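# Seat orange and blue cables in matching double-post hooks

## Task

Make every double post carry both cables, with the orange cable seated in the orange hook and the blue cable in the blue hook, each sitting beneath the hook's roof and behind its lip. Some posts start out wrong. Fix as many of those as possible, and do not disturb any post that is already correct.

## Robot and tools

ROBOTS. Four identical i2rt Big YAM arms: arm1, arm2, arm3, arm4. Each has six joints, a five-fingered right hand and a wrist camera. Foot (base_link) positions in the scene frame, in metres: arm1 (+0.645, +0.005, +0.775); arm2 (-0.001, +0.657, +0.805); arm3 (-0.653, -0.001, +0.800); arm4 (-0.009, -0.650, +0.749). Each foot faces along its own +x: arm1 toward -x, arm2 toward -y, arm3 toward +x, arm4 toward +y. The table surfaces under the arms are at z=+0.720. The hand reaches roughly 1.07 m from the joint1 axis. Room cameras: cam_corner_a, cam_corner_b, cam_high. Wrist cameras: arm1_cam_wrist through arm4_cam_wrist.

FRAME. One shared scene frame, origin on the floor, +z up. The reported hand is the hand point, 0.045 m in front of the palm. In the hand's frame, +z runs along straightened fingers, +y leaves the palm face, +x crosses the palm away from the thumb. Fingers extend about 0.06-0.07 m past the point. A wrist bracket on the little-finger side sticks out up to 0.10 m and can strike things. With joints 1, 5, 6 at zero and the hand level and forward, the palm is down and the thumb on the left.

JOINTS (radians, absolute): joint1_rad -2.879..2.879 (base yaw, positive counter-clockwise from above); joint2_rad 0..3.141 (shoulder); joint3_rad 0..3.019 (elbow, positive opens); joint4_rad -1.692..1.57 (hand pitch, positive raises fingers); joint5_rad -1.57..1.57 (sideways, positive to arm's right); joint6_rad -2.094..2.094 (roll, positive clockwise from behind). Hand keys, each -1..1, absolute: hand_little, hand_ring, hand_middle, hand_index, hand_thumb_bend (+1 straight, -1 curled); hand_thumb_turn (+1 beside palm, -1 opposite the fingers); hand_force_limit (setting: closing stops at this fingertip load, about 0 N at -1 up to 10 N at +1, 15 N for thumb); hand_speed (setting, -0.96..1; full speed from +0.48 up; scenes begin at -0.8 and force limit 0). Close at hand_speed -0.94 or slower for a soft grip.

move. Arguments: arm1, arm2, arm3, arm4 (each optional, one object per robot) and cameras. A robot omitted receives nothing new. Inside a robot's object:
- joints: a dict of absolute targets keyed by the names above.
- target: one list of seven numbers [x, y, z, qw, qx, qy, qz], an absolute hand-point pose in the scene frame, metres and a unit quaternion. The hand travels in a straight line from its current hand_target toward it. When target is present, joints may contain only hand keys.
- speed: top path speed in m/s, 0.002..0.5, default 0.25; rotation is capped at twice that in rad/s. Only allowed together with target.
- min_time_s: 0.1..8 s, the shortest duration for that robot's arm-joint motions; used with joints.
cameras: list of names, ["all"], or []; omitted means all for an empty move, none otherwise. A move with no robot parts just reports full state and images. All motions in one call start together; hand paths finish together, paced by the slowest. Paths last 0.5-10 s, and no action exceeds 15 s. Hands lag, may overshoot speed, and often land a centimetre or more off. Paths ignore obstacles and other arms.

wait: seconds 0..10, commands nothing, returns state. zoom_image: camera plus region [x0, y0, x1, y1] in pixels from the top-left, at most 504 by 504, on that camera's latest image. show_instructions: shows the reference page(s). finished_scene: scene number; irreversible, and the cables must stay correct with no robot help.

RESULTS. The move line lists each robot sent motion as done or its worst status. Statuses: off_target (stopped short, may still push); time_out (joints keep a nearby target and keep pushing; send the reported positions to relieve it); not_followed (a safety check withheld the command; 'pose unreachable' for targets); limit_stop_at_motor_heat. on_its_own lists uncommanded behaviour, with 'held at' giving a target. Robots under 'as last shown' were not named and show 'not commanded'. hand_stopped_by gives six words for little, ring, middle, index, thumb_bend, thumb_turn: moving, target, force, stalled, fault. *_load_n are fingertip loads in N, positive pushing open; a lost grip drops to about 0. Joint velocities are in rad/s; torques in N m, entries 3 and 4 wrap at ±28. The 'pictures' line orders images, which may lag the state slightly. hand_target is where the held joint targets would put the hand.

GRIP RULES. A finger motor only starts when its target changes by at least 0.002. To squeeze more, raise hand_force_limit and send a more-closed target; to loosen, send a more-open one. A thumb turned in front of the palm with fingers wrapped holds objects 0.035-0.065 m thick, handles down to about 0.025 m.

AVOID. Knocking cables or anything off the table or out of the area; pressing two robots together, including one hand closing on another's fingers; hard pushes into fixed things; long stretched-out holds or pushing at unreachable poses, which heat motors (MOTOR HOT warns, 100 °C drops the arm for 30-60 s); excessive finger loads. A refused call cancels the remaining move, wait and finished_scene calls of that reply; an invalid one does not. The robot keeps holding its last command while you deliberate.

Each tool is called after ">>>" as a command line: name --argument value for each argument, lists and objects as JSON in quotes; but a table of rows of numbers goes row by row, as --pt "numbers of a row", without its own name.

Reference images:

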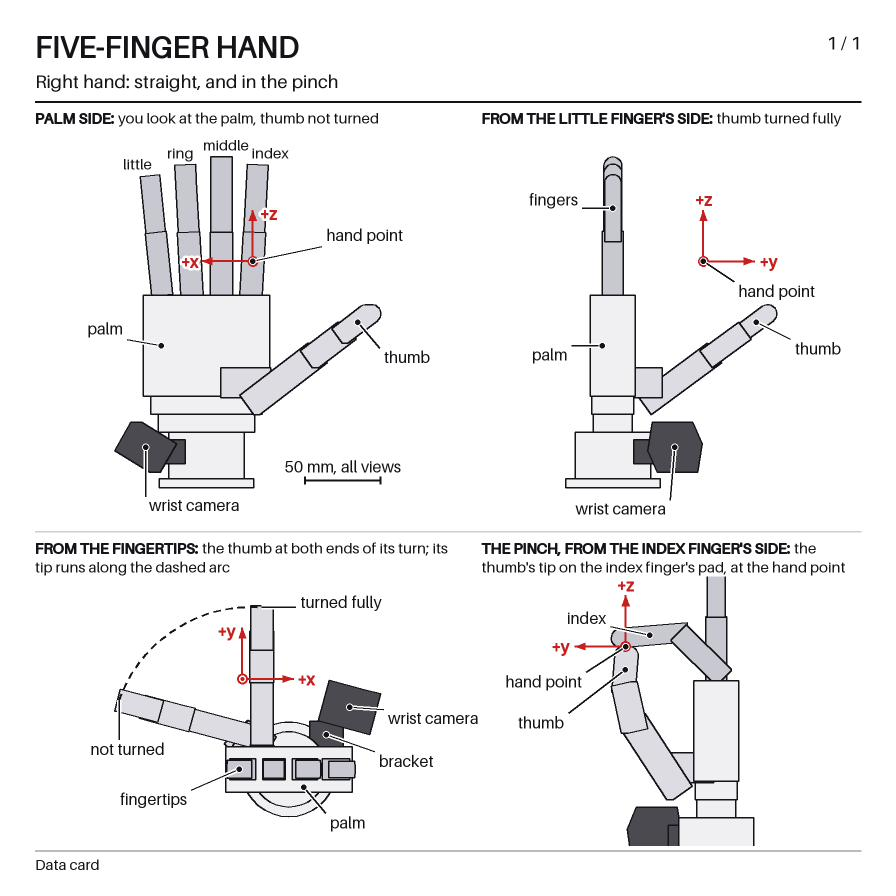

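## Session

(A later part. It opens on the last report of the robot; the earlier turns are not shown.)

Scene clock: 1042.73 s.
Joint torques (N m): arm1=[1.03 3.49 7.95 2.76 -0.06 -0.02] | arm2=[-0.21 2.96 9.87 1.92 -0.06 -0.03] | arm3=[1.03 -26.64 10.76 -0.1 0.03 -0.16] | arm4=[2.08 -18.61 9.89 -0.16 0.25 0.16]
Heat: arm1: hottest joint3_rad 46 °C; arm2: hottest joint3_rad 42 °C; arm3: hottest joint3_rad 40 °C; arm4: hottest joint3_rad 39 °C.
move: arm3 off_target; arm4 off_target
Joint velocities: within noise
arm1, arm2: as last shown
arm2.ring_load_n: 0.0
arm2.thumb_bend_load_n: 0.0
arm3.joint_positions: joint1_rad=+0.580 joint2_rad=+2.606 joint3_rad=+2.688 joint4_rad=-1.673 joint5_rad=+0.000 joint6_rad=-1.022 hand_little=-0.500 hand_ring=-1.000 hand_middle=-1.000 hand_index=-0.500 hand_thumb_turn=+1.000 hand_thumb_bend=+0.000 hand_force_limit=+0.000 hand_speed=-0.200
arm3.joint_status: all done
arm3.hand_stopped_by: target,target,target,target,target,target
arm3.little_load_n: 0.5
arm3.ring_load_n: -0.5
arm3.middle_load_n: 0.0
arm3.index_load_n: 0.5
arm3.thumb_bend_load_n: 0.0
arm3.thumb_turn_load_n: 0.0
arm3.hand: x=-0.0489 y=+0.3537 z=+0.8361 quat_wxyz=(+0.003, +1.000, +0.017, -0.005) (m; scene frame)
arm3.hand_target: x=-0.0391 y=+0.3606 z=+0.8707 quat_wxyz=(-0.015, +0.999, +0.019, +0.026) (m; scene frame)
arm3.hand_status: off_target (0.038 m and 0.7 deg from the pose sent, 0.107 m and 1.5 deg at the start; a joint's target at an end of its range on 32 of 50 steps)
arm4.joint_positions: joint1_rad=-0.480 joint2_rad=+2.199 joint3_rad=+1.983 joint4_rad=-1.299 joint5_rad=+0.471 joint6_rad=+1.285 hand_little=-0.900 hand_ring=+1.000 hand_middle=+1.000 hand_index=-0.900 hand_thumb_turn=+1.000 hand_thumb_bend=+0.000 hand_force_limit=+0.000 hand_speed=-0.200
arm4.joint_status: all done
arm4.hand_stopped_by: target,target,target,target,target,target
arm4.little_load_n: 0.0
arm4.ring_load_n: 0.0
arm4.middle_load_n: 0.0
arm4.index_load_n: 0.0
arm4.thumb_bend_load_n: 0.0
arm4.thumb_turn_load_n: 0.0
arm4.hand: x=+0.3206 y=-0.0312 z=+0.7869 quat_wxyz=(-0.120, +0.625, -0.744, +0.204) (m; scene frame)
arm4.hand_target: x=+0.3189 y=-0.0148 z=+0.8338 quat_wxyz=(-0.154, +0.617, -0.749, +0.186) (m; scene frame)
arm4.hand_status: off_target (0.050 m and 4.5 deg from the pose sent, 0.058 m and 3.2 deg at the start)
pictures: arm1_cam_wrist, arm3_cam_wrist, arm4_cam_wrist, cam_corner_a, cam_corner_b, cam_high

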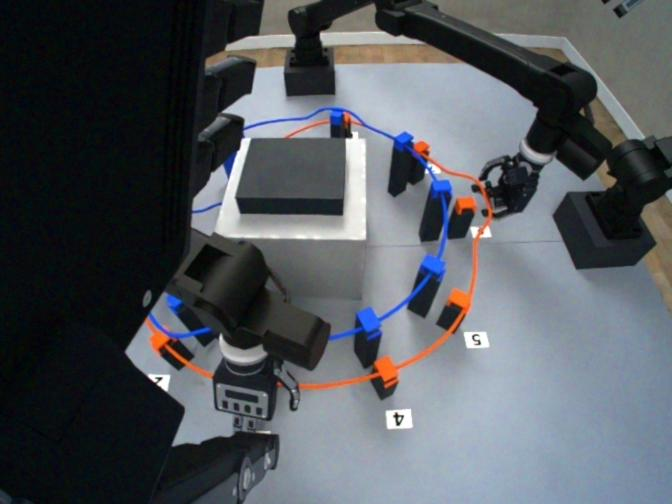

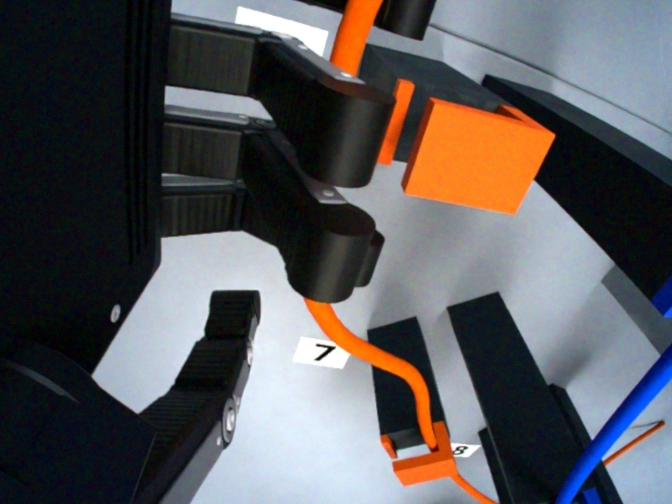

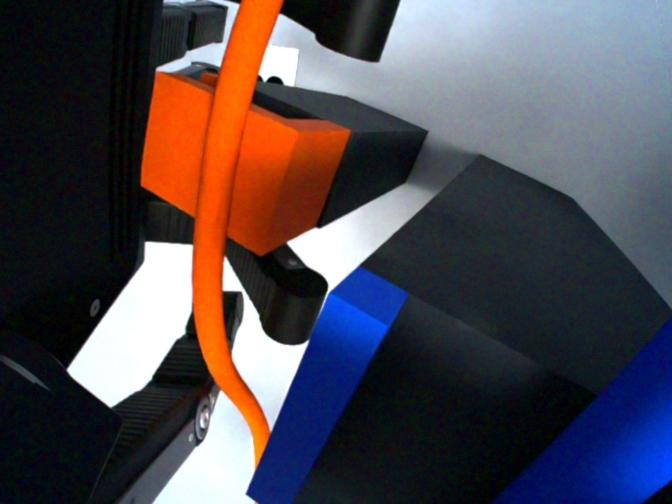

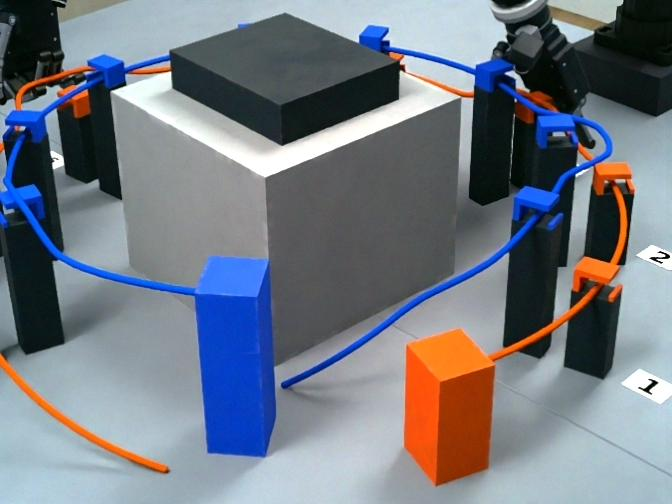

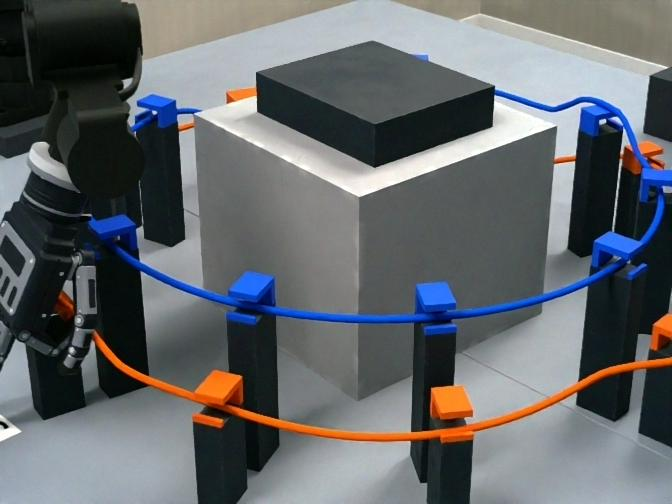

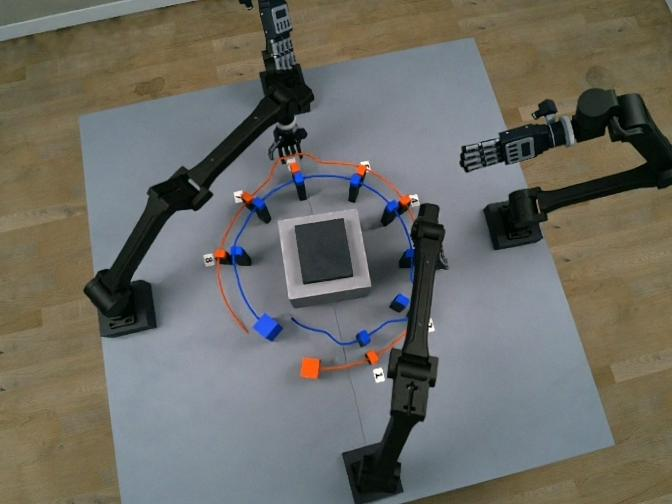

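>>> move --arm3 '{"target": [-0.0355, 0.3125, 0.892, 0, 0.9999, 0.0157, 0], "speed": 0.1}' --arm4 '{"target": [0.3214, -0.0055, 0.866, -0.1539, 0.6172, -0.7487, 0.1867], "speed": 0.1}' --cameras '["arm3_cam_wrist", "arm4_cam_wrist", "cam_corner_a", "cam_corner_b", "cam_high", "arm1_cam_wrist"]'

>>> zoom_image --camera "cam_corner_a" --region '[0, 40, 110, 180]'

>>> zoom_image --camera "cam_corner_b" --region '[0, 200, 120, 380]'

>>> zoom_image --camera "cam_high" --region '[245, 110, 335, 200]'

>>> zoom_image --camera "arm1_cam_wrist" --region '[440, 140, 570, 260]'

>>> zoom_image --camera "cam_corner_a" --region '[480, 0, 672, 220]'

Scene clock: 1139.77 s.
Joint torques (N m): arm1=[1.03 3.49 7.94 2.74 -0.06 -0.02] | arm2=[0.21 3.6 9.78 1.96 -0.07 -0.01] | arm3=[0.62 -26.23 6.89 -0.13 0.03 -0.26] | arm4=[1.79 -17.67 11.45 -0.13 0.3 0.19]
Heat: arm1: hottest joint3_rad 46 °C; arm2: hottest joint3_rad 42 °C; arm3: hottest joint3_rad 44 °C; arm4: hottest joint3_rad 41 °C.
move: arm3 off_target; arm4 off_target
Joint velocities: within noise
arm1, arm2: as last shown
arm3.joint_positions: joint1_rad=+0.530 joint2_rad=+2.516 joint3_rad=+2.617 joint4_rad=-1.673 joint5_rad=+0.000 joint6_rad=-1.064 hand_little=-0.500 hand_ring=-1.000 hand_middle=-1.000 hand_index=-0.500 hand_thumb_turn=+1.000 hand_thumb_bend=+0.000 hand_force_limit=+0.000 hand_speed=-0.200
arm3.joint_status: not commanded
arm3.hand_stopped_by: target,target,target,target,target,target
arm3.little_load_n: 0.0
arm3.ring_load_n: 0.0
arm3.middle_load_n: 0.5
arm3.index_load_n: 0.0
arm3.thumb_bend_load_n: 0.0
arm3.thumb_turn_load_n: 0.0
arm3.hand: x=-0.0373 y=+0.3168 z=+0.8738 quat_wxyz=(-0.002, +1.000, +0.013, +0.003) (m; scene frame)
arm3.hand_target: x=-0.0360 y=+0.3123 z=+0.8915 quat_wxyz=(-0.005, +1.000, +0.017, +0.011) (m; scene frame)
arm3.hand_status: off_target (0.019 m and 0.6 deg from the pose sent, 0.071 m and 0.7 deg at the start; a joint's target at an end of its range on 37 of 40 steps)
arm4.joint_positions: joint1_rad=-0.476 joint2_rad=+2.197 joint3_rad=+2.074 joint4_rad=-1.396 joint5_rad=+0.470 joint6_rad=+1.287 hand_little=-0.900 hand_ring=+1.000 hand_middle=+1.000 hand_index=-0.900 hand_thumb_turn=+1.000 hand_thumb_bend=+0.000 hand_force_limit=+0.000 hand_speed=-0.200
arm4.joint_status: not commanded
arm4.hand_stopped_by: target,target,target,target,target,target
arm4.little_load_n: 0.0
arm4.ring_load_n: 0.0
arm4.middle_load_n: 0.0
arm4.index_load_n: 0.0
arm4.thumb_bend_load_n: 0.0
arm4.thumb_turn_load_n: 0.0
arm4.hand: x=+0.3204 y=-0.0256 z=+0.8226 quat_wxyz=(-0.119, +0.626, -0.744, +0.204) (m; scene frame)
arm4.hand_target: x=+0.3205 y=-0.0075 z=+0.8662 quat_wxyz=(-0.154, +0.617, -0.749, +0.186) (m; scene frame)
arm4.hand_status: off_target (0.048 m and 4.6 deg from the pose sent, 0.083 m and 4.5 deg at the start)
pictures: arm1_cam_wrist, arm3_cam_wrist, arm4_cam_wrist, cam_corner_a, cam_corner_b, cam_high

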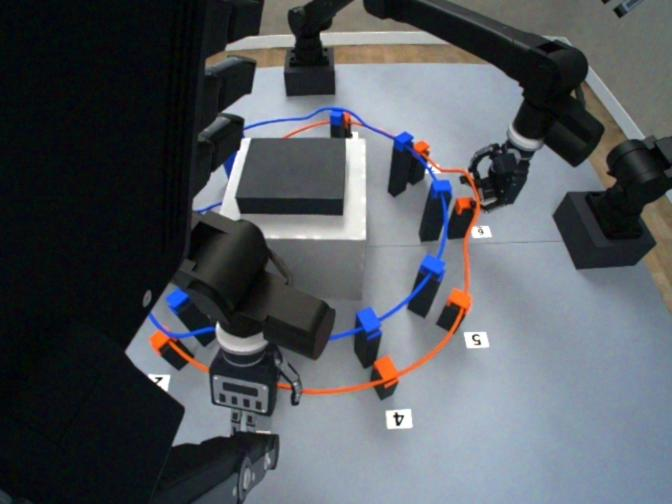

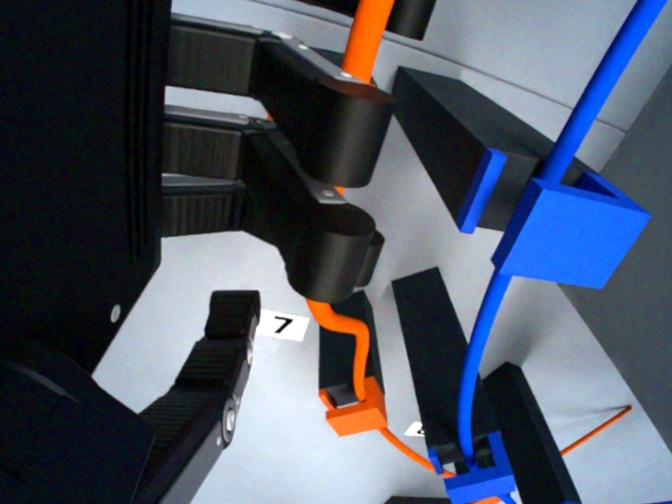

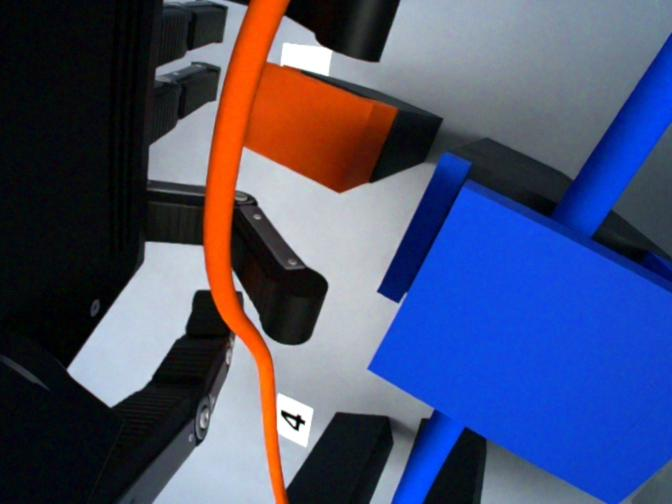

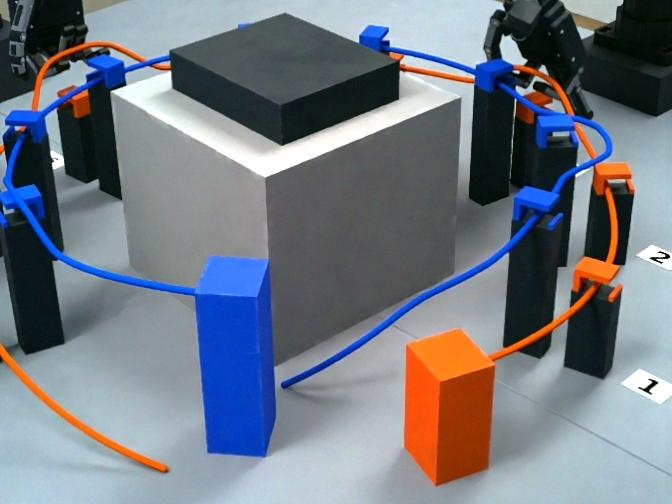

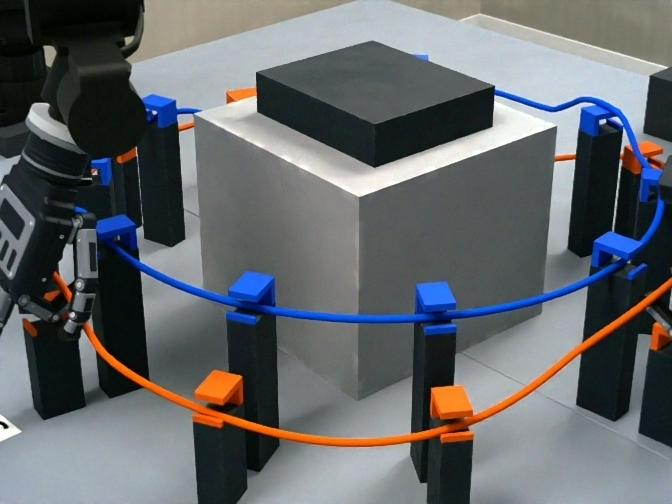

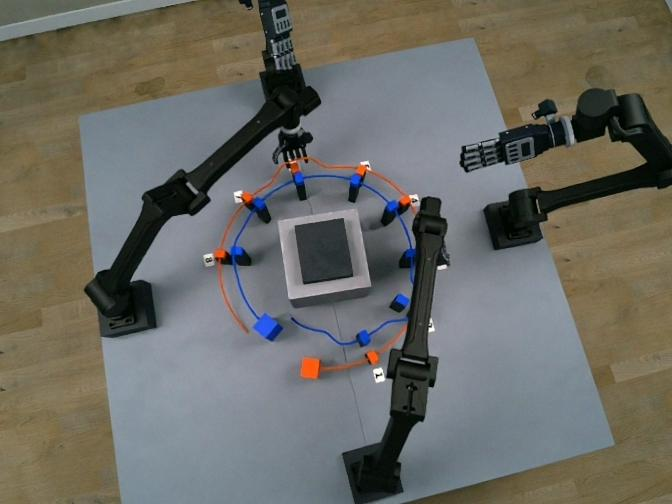

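Scaled by 3.600.

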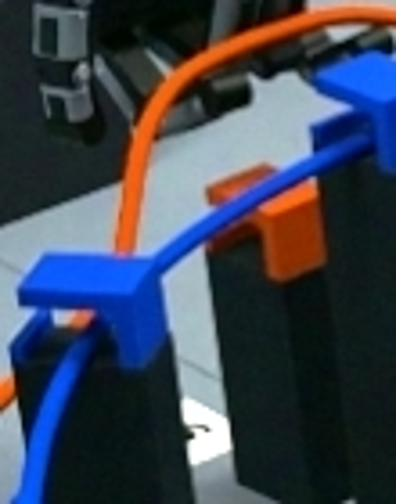

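Scaled by 2.800.

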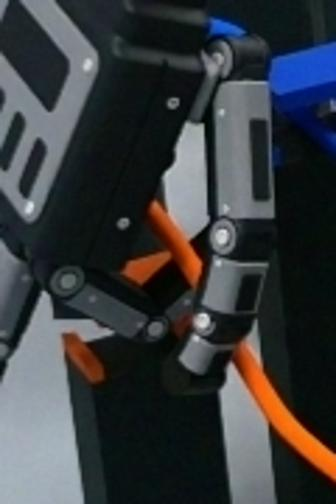

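Scaled by 5.600.

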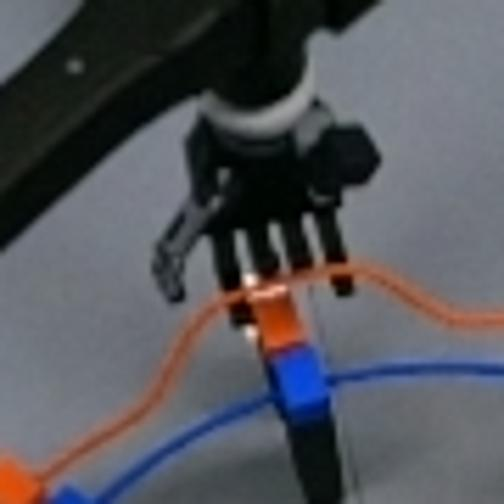

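Scaled by 3.877 from the camera's 672x504 image, which has a finer 960x720 frame.

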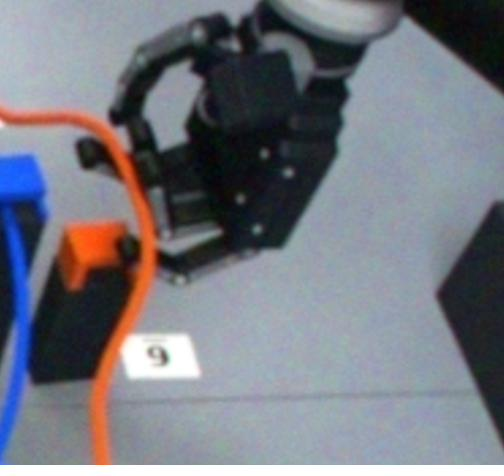

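Scaled by 2.291.

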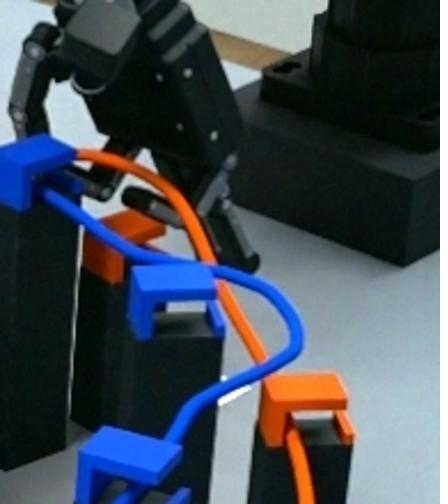

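>>> move --arm3 '{"target": [-0.040, 0.3115, 0.867, 0, 0.9999, 0.0157, 0], "speed": 0.05, "joints": {"hand_index": 0.5, "hand_little": 0.5, "hand_speed": -0.55}}' --arm4 '{"target": [0.342, -0.0104, 0.806, -0.1539, 0.6172, -0.7487, 0.1867], "speed": 0.08}' --cameras '["arm3_cam_wrist", "arm4_cam_wrist", "cam_corner_a", "cam_corner_b", "cam_high", "arm1_cam_wrist"]'

>>> zoom_image --camera "cam_corner_a" --region '[0, 40, 110, 180]'

>>> zoom_image --camera "cam_corner_b" --region '[0, 200, 120, 380]'

>>> zoom_image --camera "cam_high" --region '[245, 110, 335, 200]'

>>> zoom_image --camera "arm1_cam_wrist" --region '[440, 140, 570, 260]'

>>> zoom_image --camera "cam_corner_a" --region '[480, 0, 672, 220]'

Scene clock: 1170.90 s.
Joint torques (N m): arm1=[0.97 3.49 7.94 2.74 -0.06 -0.02] | arm2=[-0.15 3.37 9.78 1.87 -0.06 -0.02] | arm3=[1.2 -25.64 6.8 0.44 -0.02 -0.21] | arm4=[0.97 -14.97 7.13 0.99 0.11 0.03]
Heat: arm1: hottest joint3_rad 46 °C; arm2: hottest joint3_rad 42 °C; arm3: hottest joint3_rad 40 °C; arm4: hottest joint3_rad 46 °C.
move: arm3 off_target; arm4 done
Joint velocities: within noise
arm1, arm2: as last shown
arm3.joint_positions: joint1_rad=+0.530 joint2_rad=+2.516 joint3_rad=+2.550 joint4_rad=-1.647 joint5_rad=+0.000 joint6_rad=-1.065 hand_little=+0.500 hand_ring=-1.000 hand_middle=-1.000 hand_index=+0.500 hand_thumb_turn=+1.000 hand_thumb_bend=+0.000 hand_force_limit=+0.000 hand_speed=-0.550
arm3.joint_status: all done
arm3.hand_stopped_by: target,target,target,target,target,target
arm3.little_load_n: 0.0
arm3.ring_load_n: 0.0
arm3.middle_load_n: 0.0
arm3.index_load_n: 0.0
arm3.thumb_bend_load_n: 0.0
arm3.thumb_turn_load_n: 0.0
arm3.hand: x=-0.0450 y=+0.3123 z=+0.8507 quat_wxyz=(+0.008, +1.000, +0.013, -0.014) (m; scene frame)
arm3.hand_target: x=-0.0402 y=+0.3114 z=+0.8668 quat_wxyz=(+0.000, +1.000, +0.016, +0.000) (m; scene frame)
arm3.hand_status: off_target (0.017 m and 1.9 deg from the pose sent, 0.009 m and 0.6 deg at the start)
arm4.joint_positions: joint1_rad=-0.492 joint2_rad=+2.196 joint3_rad=+2.045 joint4_rad=-1.274 joint5_rad=+0.472 joint6_rad=+1.270 hand_little=-0.900 hand_ring=+1.000 hand_middle=+1.000 hand_index=-0.900 hand_thumb_turn=+1.000 hand_thumb_bend=+0.000 hand_force_limit=+0.000 hand_speed=-0.200
arm4.joint_status: not commanded
arm4.hand_stopped_by: target,target,target,target,target,target
arm4.little_load_n: -1.0
arm4.ring_load_n: 0.0
arm4.middle_load_n: 0.0
arm4.index_load_n: 0.0
arm4.thumb_bend_load_n: 0.0
arm4.thumb_turn_load_n: 0.0
arm4.hand: x=+0.3406 y=-0.0107 z=+0.8158 quat_wxyz=(-0.157, +0.616, -0.749, +0.188) (m; scene frame)
arm4.hand_target: x=+0.3419 y=-0.0104 z=+0.8062 quat_wxyz=(-0.154, +0.617, -0.749, +0.187) (m; scene frame)
arm4.hand_status: done (0.010 m and 0.4 deg from the pose sent, 0.031 m and 4.6 deg at the start)
pictures: arm1_cam_wrist, arm3_cam_wrist, arm4_cam_wrist, cam_corner_a, cam_corner_b, cam_high

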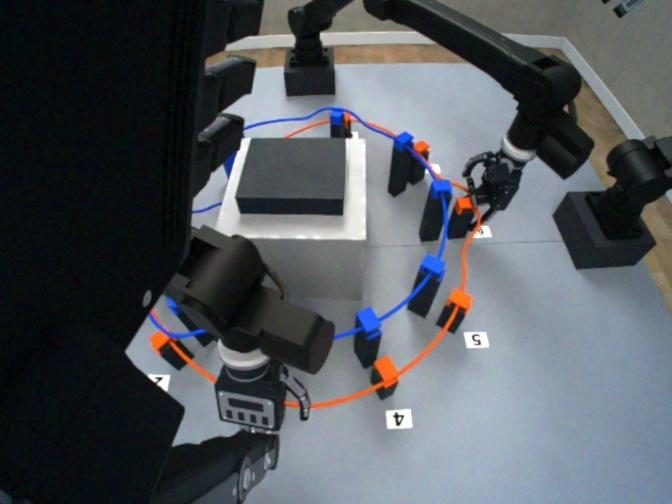

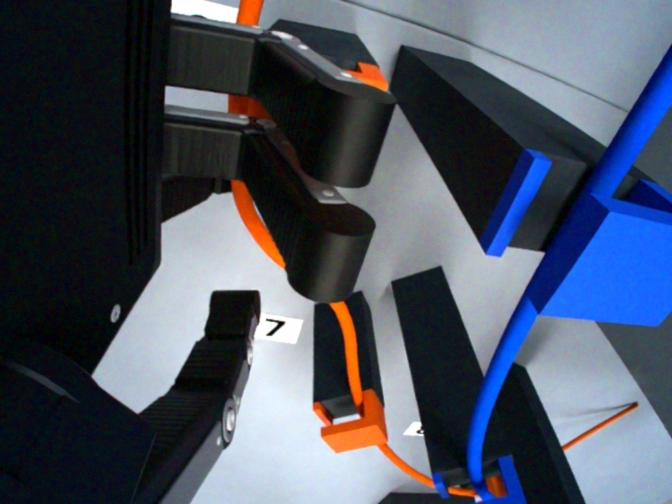

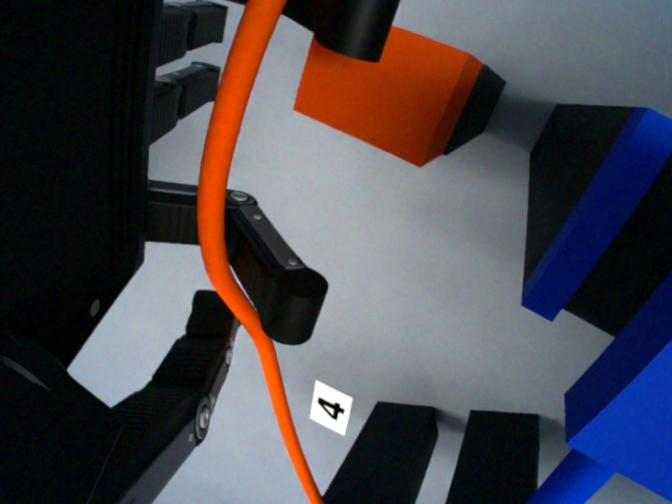

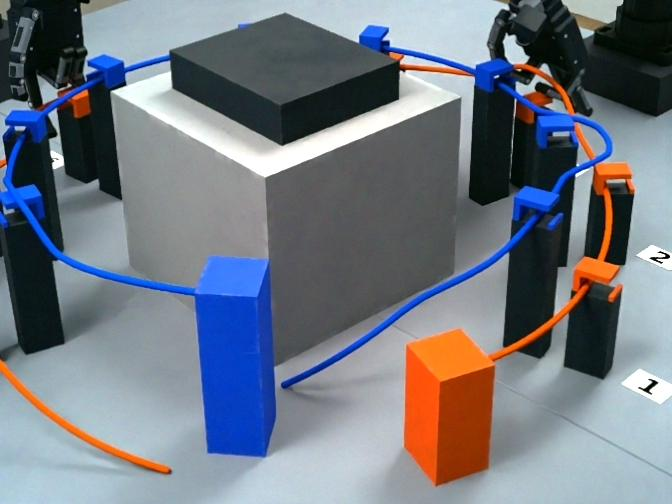

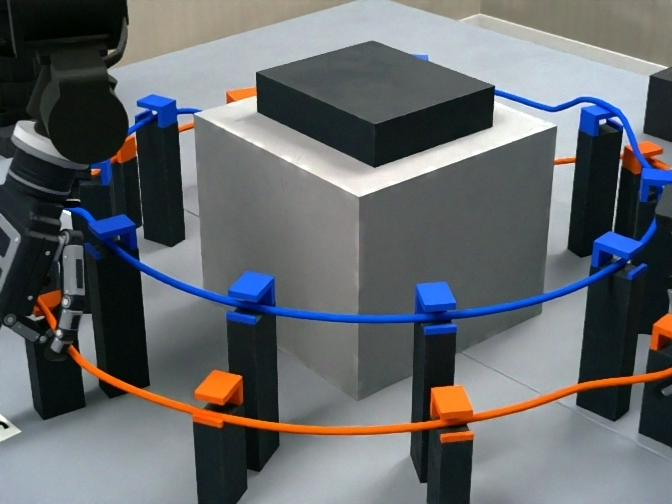

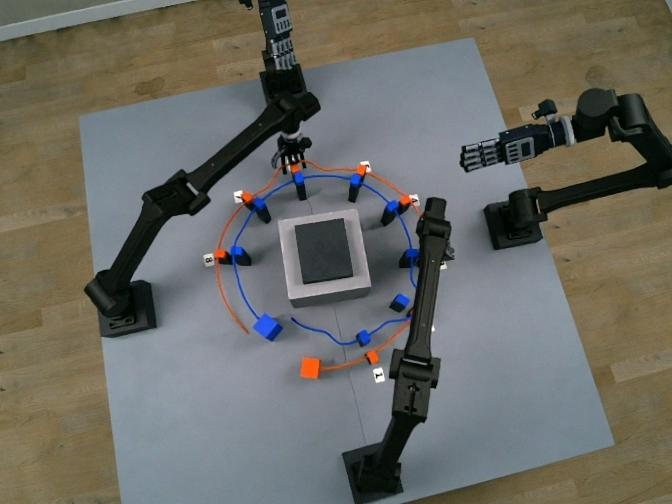

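Scaled by 3.600.

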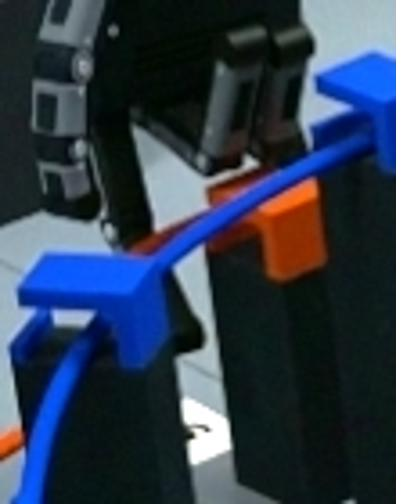

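Scaled by 2.800.

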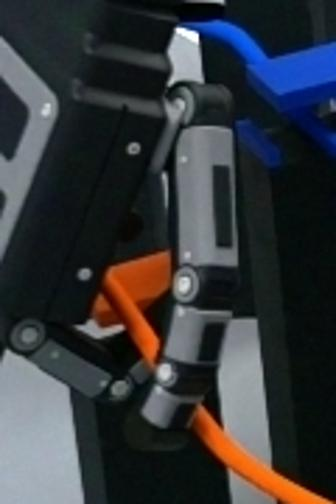

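Scaled by 5.600.

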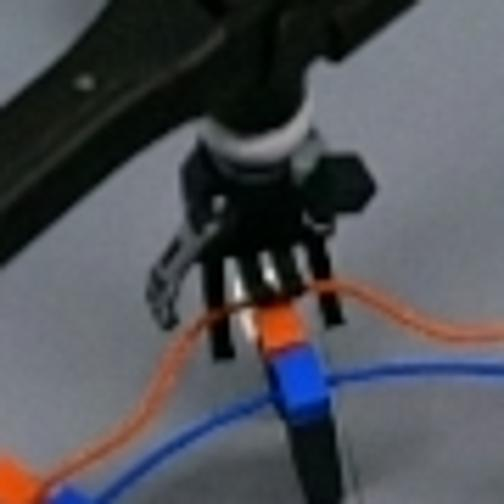

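Scaled by 3.877 from the camera's 672x504 image, which has a finer 960x720 frame.

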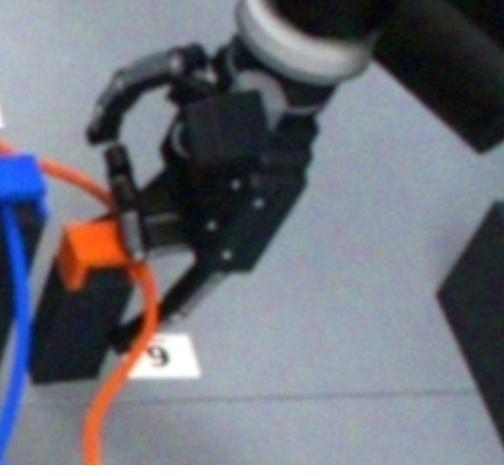

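Scaled by 2.291.

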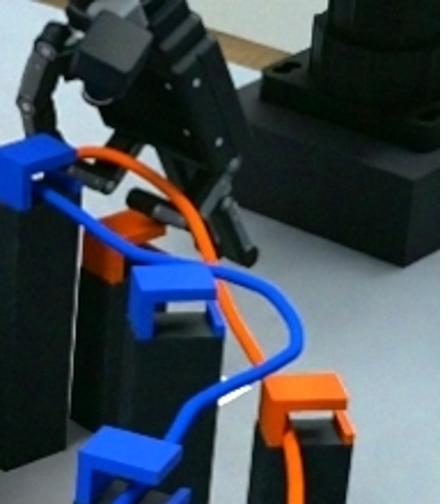

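>>> zoom_image --camera "arm1_cam_wrist" --region '[450, 180, 490, 220]'

>>> zoom_image --camera "cam_corner_a" --region '[30, 80, 100, 140]'

>>> zoom_image --camera "arm3_cam_wrist" --region '[180, 0, 420, 200]'

>>> zoom_image --camera "cam_high" --region '[275, 150, 310, 185]'

Scaled by 12.600 from the camera's 672x504 image, which has a finer 960x720 frame.

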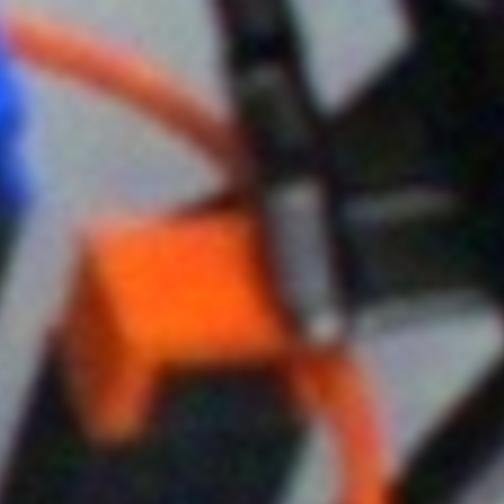

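Scaled by 7.200.

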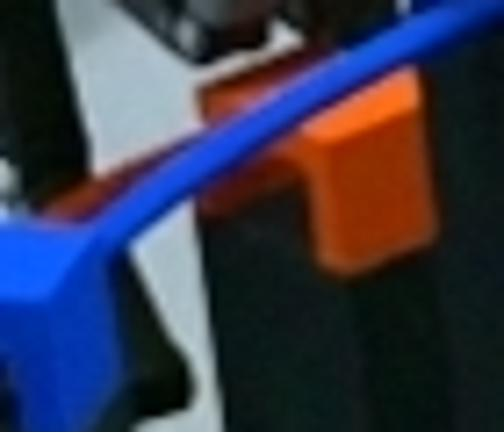

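Scaled by 2.100 from the camera's 672x504 image, which has a finer 960x720 frame.

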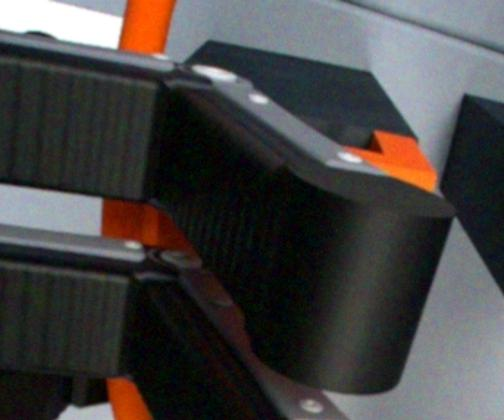

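Scaled by 14.400.

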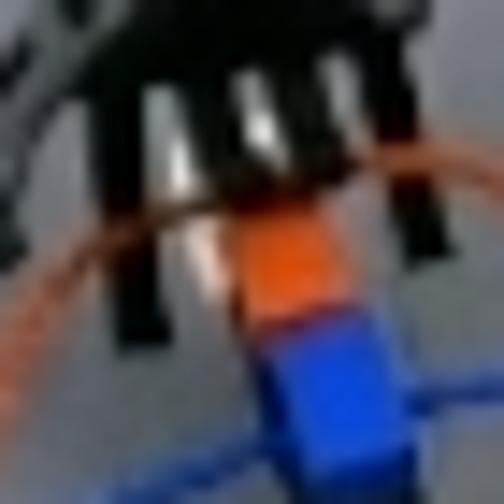

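>>> move --arm3 '{"target": [-0.0382, 0.2890, 0.870, 0, 0.9999, 0.0157, 0], "speed": 0.06}' --arm4 '{"target": [0.343, -0.031, 0.787, -0.1539, 0.6172, -0.7487, 0.1867], "speed": 0.07}' --cameras '["arm3_cam_wrist", "arm4_cam_wrist", "cam_corner_a", "cam_corner_b", "cam_high", "arm1_cam_wrist"]'

>>> zoom_image --camera "cam_corner_a" --region '[30, 60, 110, 140]'

>>> zoom_image --camera "cam_corner_b" --region '[0, 220, 100, 380]'

>>> zoom_image --camera "arm1_cam_wrist" --region '[440, 170, 500, 230]'

>>> zoom_image --camera "cam_corner_a" --region '[480, 20, 640, 200]'

Scene clock: 1235.57 s.
Joint torques (N m): arm1=[1.03 3.37 7.94 2.76 -0.06 -0.02] | arm2=[0.21 2.73 9.73 1.83 -0.04 -0.02] | arm3=[-0.21 -26.23 6.71 0.51 -0.01 -0.28] | arm4=[0.62 -15.33 7.75 1.02 0.28 -0.09]
Heat: arm1: hottest joint3_rad 46 °C; arm2: hottest joint3_rad 42 °C; arm3: hottest joint3_rad 38 °C; arm4: hottest joint3_rad 40 °C.
move: arm3 off_target; arm4 done
Joint velocities: within noise
arm1.joint_positions: joint1_rad=-0.101 joint2_rad=+0.618 joint3_rad=+1.410 joint4_rad=-1.166 joint5_rad=-0.048 joint6_rad=-1.339 hand_little=+1.000 hand_ring=+1.000 hand_middle=+1.000 hand_index=+1.000 hand_thumb_turn=+1.000 hand_thumb_bend=+1.000 hand_force_limit=+0.000 hand_speed=-0.800
arm1.joint_status: not commanded
arm1.hand_stopped_by: target,target,target,target,target,target
arm1.little_load_n: 0.0
arm1.ring_load_n: 0.0
arm1.middle_load_n: 0.0
arm1.index_load_n: 0.0
arm1.thumb_bend_load_n: 0.0
arm1.thumb_turn_load_n: 0.5
arm1.hand: x=+0.3923 y=+0.0856 z=+1.3095 quat_wxyz=(-0.558, +0.140, +0.817, -0.048) (m; scene frame)
arm1.hand_target: x=+0.3943 y=+0.0854 z=+1.3195 quat_wxyz=(-0.567, +0.139, +0.811, -0.049) (m; scene frame)
arm1.hand_status: not commanded
arm2.joint_positions: joint1_rad=-0.007 joint2_rad=+0.627 joint3_rad=+1.422 joint4_rad=-1.569 joint5_rad=-0.018 joint6_rad=-0.951 hand_little=+1.000 hand_ring=+1.000 hand_middle=+1.000 hand_index=+1.000 hand_thumb_turn=+1.000 hand_thumb_bend=+1.000 hand_force_limit=+0.000 hand_speed=-0.800
arm2.joint_status: not commanded
arm2.hand_stopped_by: target,target,target,target,target,target
arm2.little_load_n: 0.0
arm2.ring_load_n: 0.0
arm2.middle_load_n: 0.0
arm2.index_load_n: 0.0
arm2.thumb_bend_load_n: -0.5
arm2.thumb_turn_load_n: 0.0
arm2.hand: x=-0.0293 y=+0.4841 z=+1.2546 quat_wxyz=(+0.165, +0.430, -0.815, +0.351) (m; scene frame)
arm2.hand_target: x=-0.0293 y=+0.4839 z=+1.2649 quat_wxyz=(+0.171, +0.427, -0.811, +0.362) (m; scene frame)
arm2.hand_status: not commanded
arm3.joint_positions: joint1_rad=+0.510 joint2_rad=+2.465 joint3_rad=+2.455 joint4_rad=-1.607 joint5_rad=+0.000 joint6_rad=-1.088 hand_little=+0.500 hand_ring=-1.000 hand_middle=-1.000 hand_index=+0.500 hand_thumb_turn=+1.000 hand_thumb_bend=+0.000 hand_force_limit=+0.000 hand_speed=-0.550
arm3.joint_status: not commanded
arm3.hand_stopped_by: target,target,target,target,target,target
arm3.little_load_n: 0.0
arm3.ring_load_n: 0.0
arm3.middle_load_n: 0.0
arm3.index_load_n: 0.0
arm3.thumb_bend_load_n: 0.0
arm3.thumb_turn_load_n: 0.0
arm3.hand: x=-0.0461 y=+0.2949 z=+0.8518 quat_wxyz=(+0.009, +1.000, +0.015, -0.016) (m; scene frame)
arm3.hand_target: x=-0.0385 y=+0.2888 z=+0.8700 quat_wxyz=(+0.000, +1.000, +0.015, +0.000) (m; scene frame)
arm3.hand_status: off_target (0.021 m and 2.1 deg from the pose sent, 0.031 m and 1.9 deg at the start)
arm4.joint_positions: joint1_rad=-0.505 joint2_rad=+2.166 joint3_rad=+1.907 joint4_rad=-1.185 joint5_rad=+0.466 joint6_rad=+1.263 hand_little=-0.900 hand_ring=+1.000 hand_middle=+1.000 hand_index=-0.900 hand_thumb_turn=+1.000 hand_thumb_bend=+0.000 hand_force_limit=+0.000 hand_speed=-0.200
arm4.joint_status: not commanded
arm4.hand_stopped_by: target,target,target,target,target,target
arm4.little_load_n: 0.0
arm4.ring_load_n: 0.0
arm4.middle_load_n: 0.0
arm4.index_load_n: 0.0
arm4.thumb_bend_load_n: 0.0
arm4.thumb_turn_load_n: 0.0
arm4.hand: x=+0.3369 y=-0.0343 z=+0.7821 quat_wxyz=(-0.145, +0.617, -0.750, +0.190) (m; scene frame)
arm4.hand_target: x=+0.3429 y=-0.0310 z=+0.7871 quat_wxyz=(-0.154, +0.617, -0.749, +0.187) (m; scene frame)
arm4.hand_status: done (0.009 m and 1.1 deg from the pose sent, 0.035 m and 0.4 deg at the start)
pictures: arm1_cam_wrist, arm3_cam_wrist, arm4_cam_wrist, cam_corner_a, cam_corner_b, cam_high

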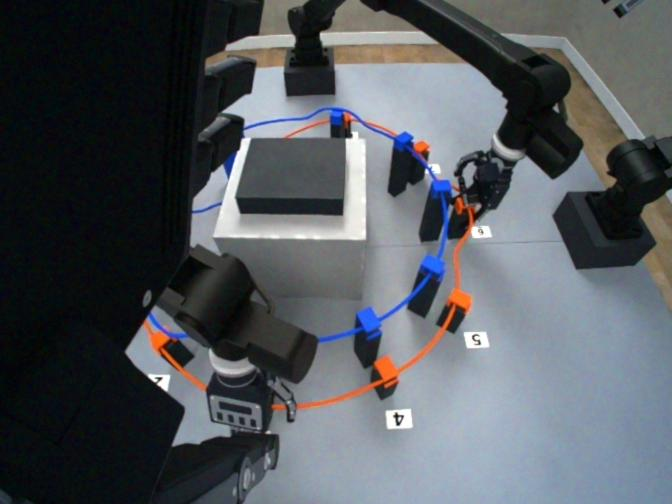

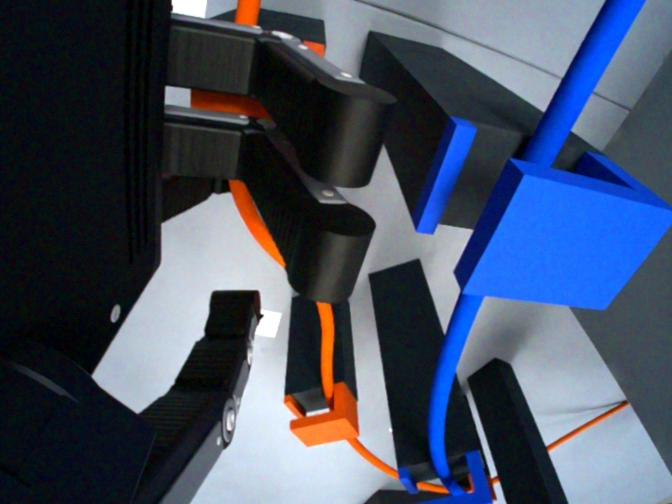

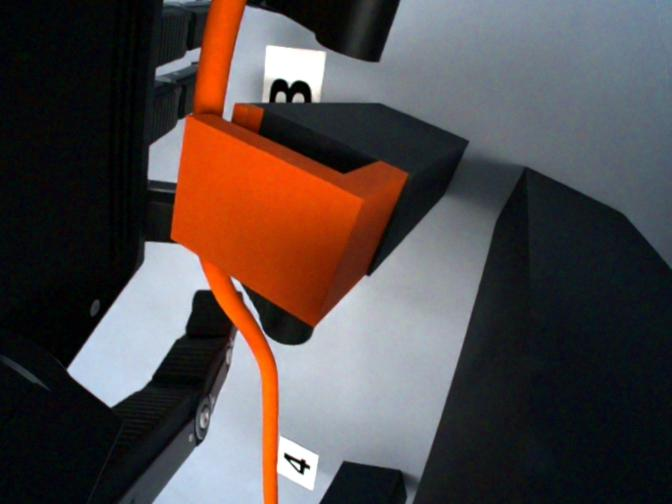

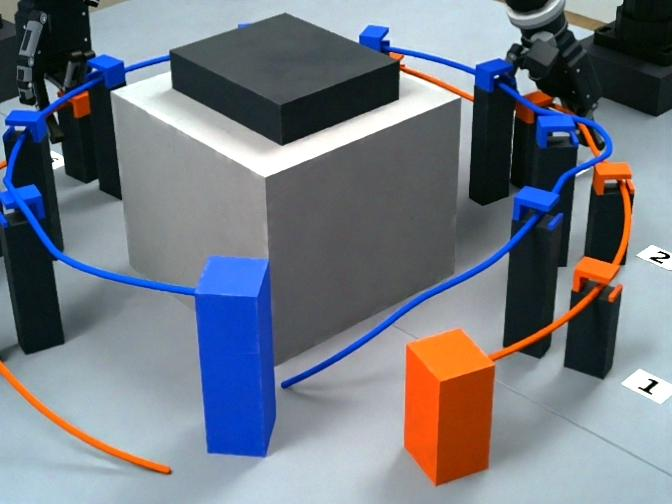

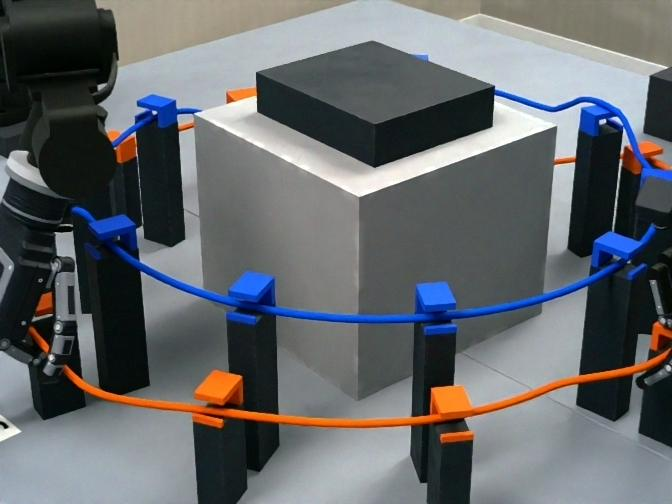

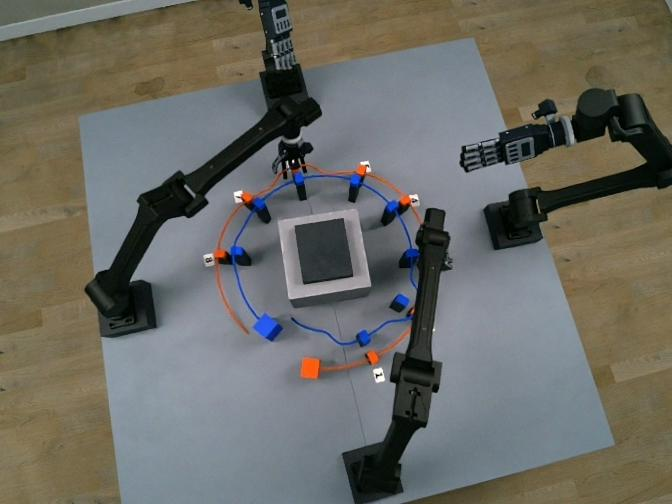

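Scaled by 6.300.

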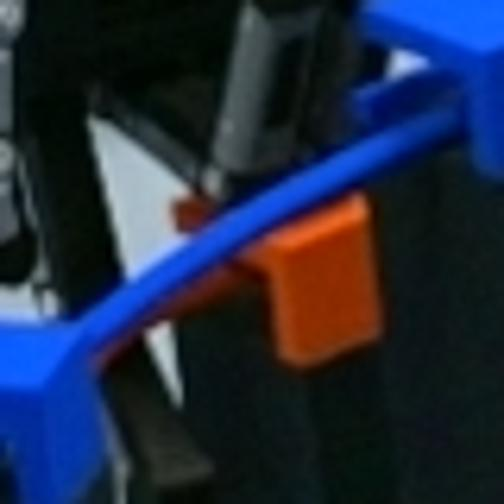

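Scaled by 3.150.

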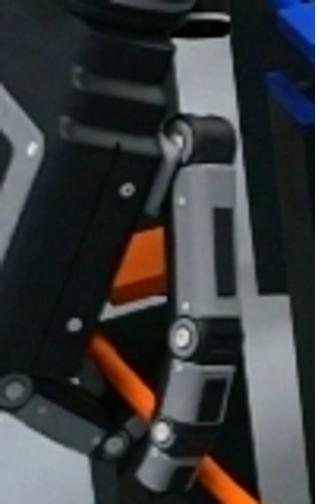

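Scaled by 8.400 from the camera's 672x504 image, which has a finer 960x720 frame.

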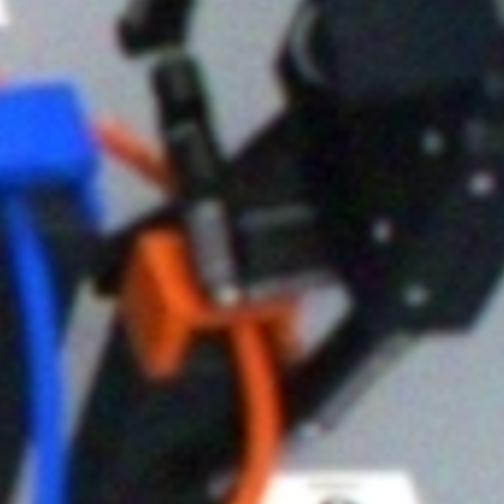

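Scaled by 2.800.

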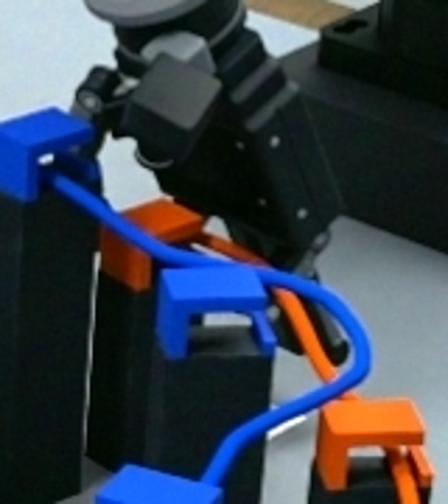

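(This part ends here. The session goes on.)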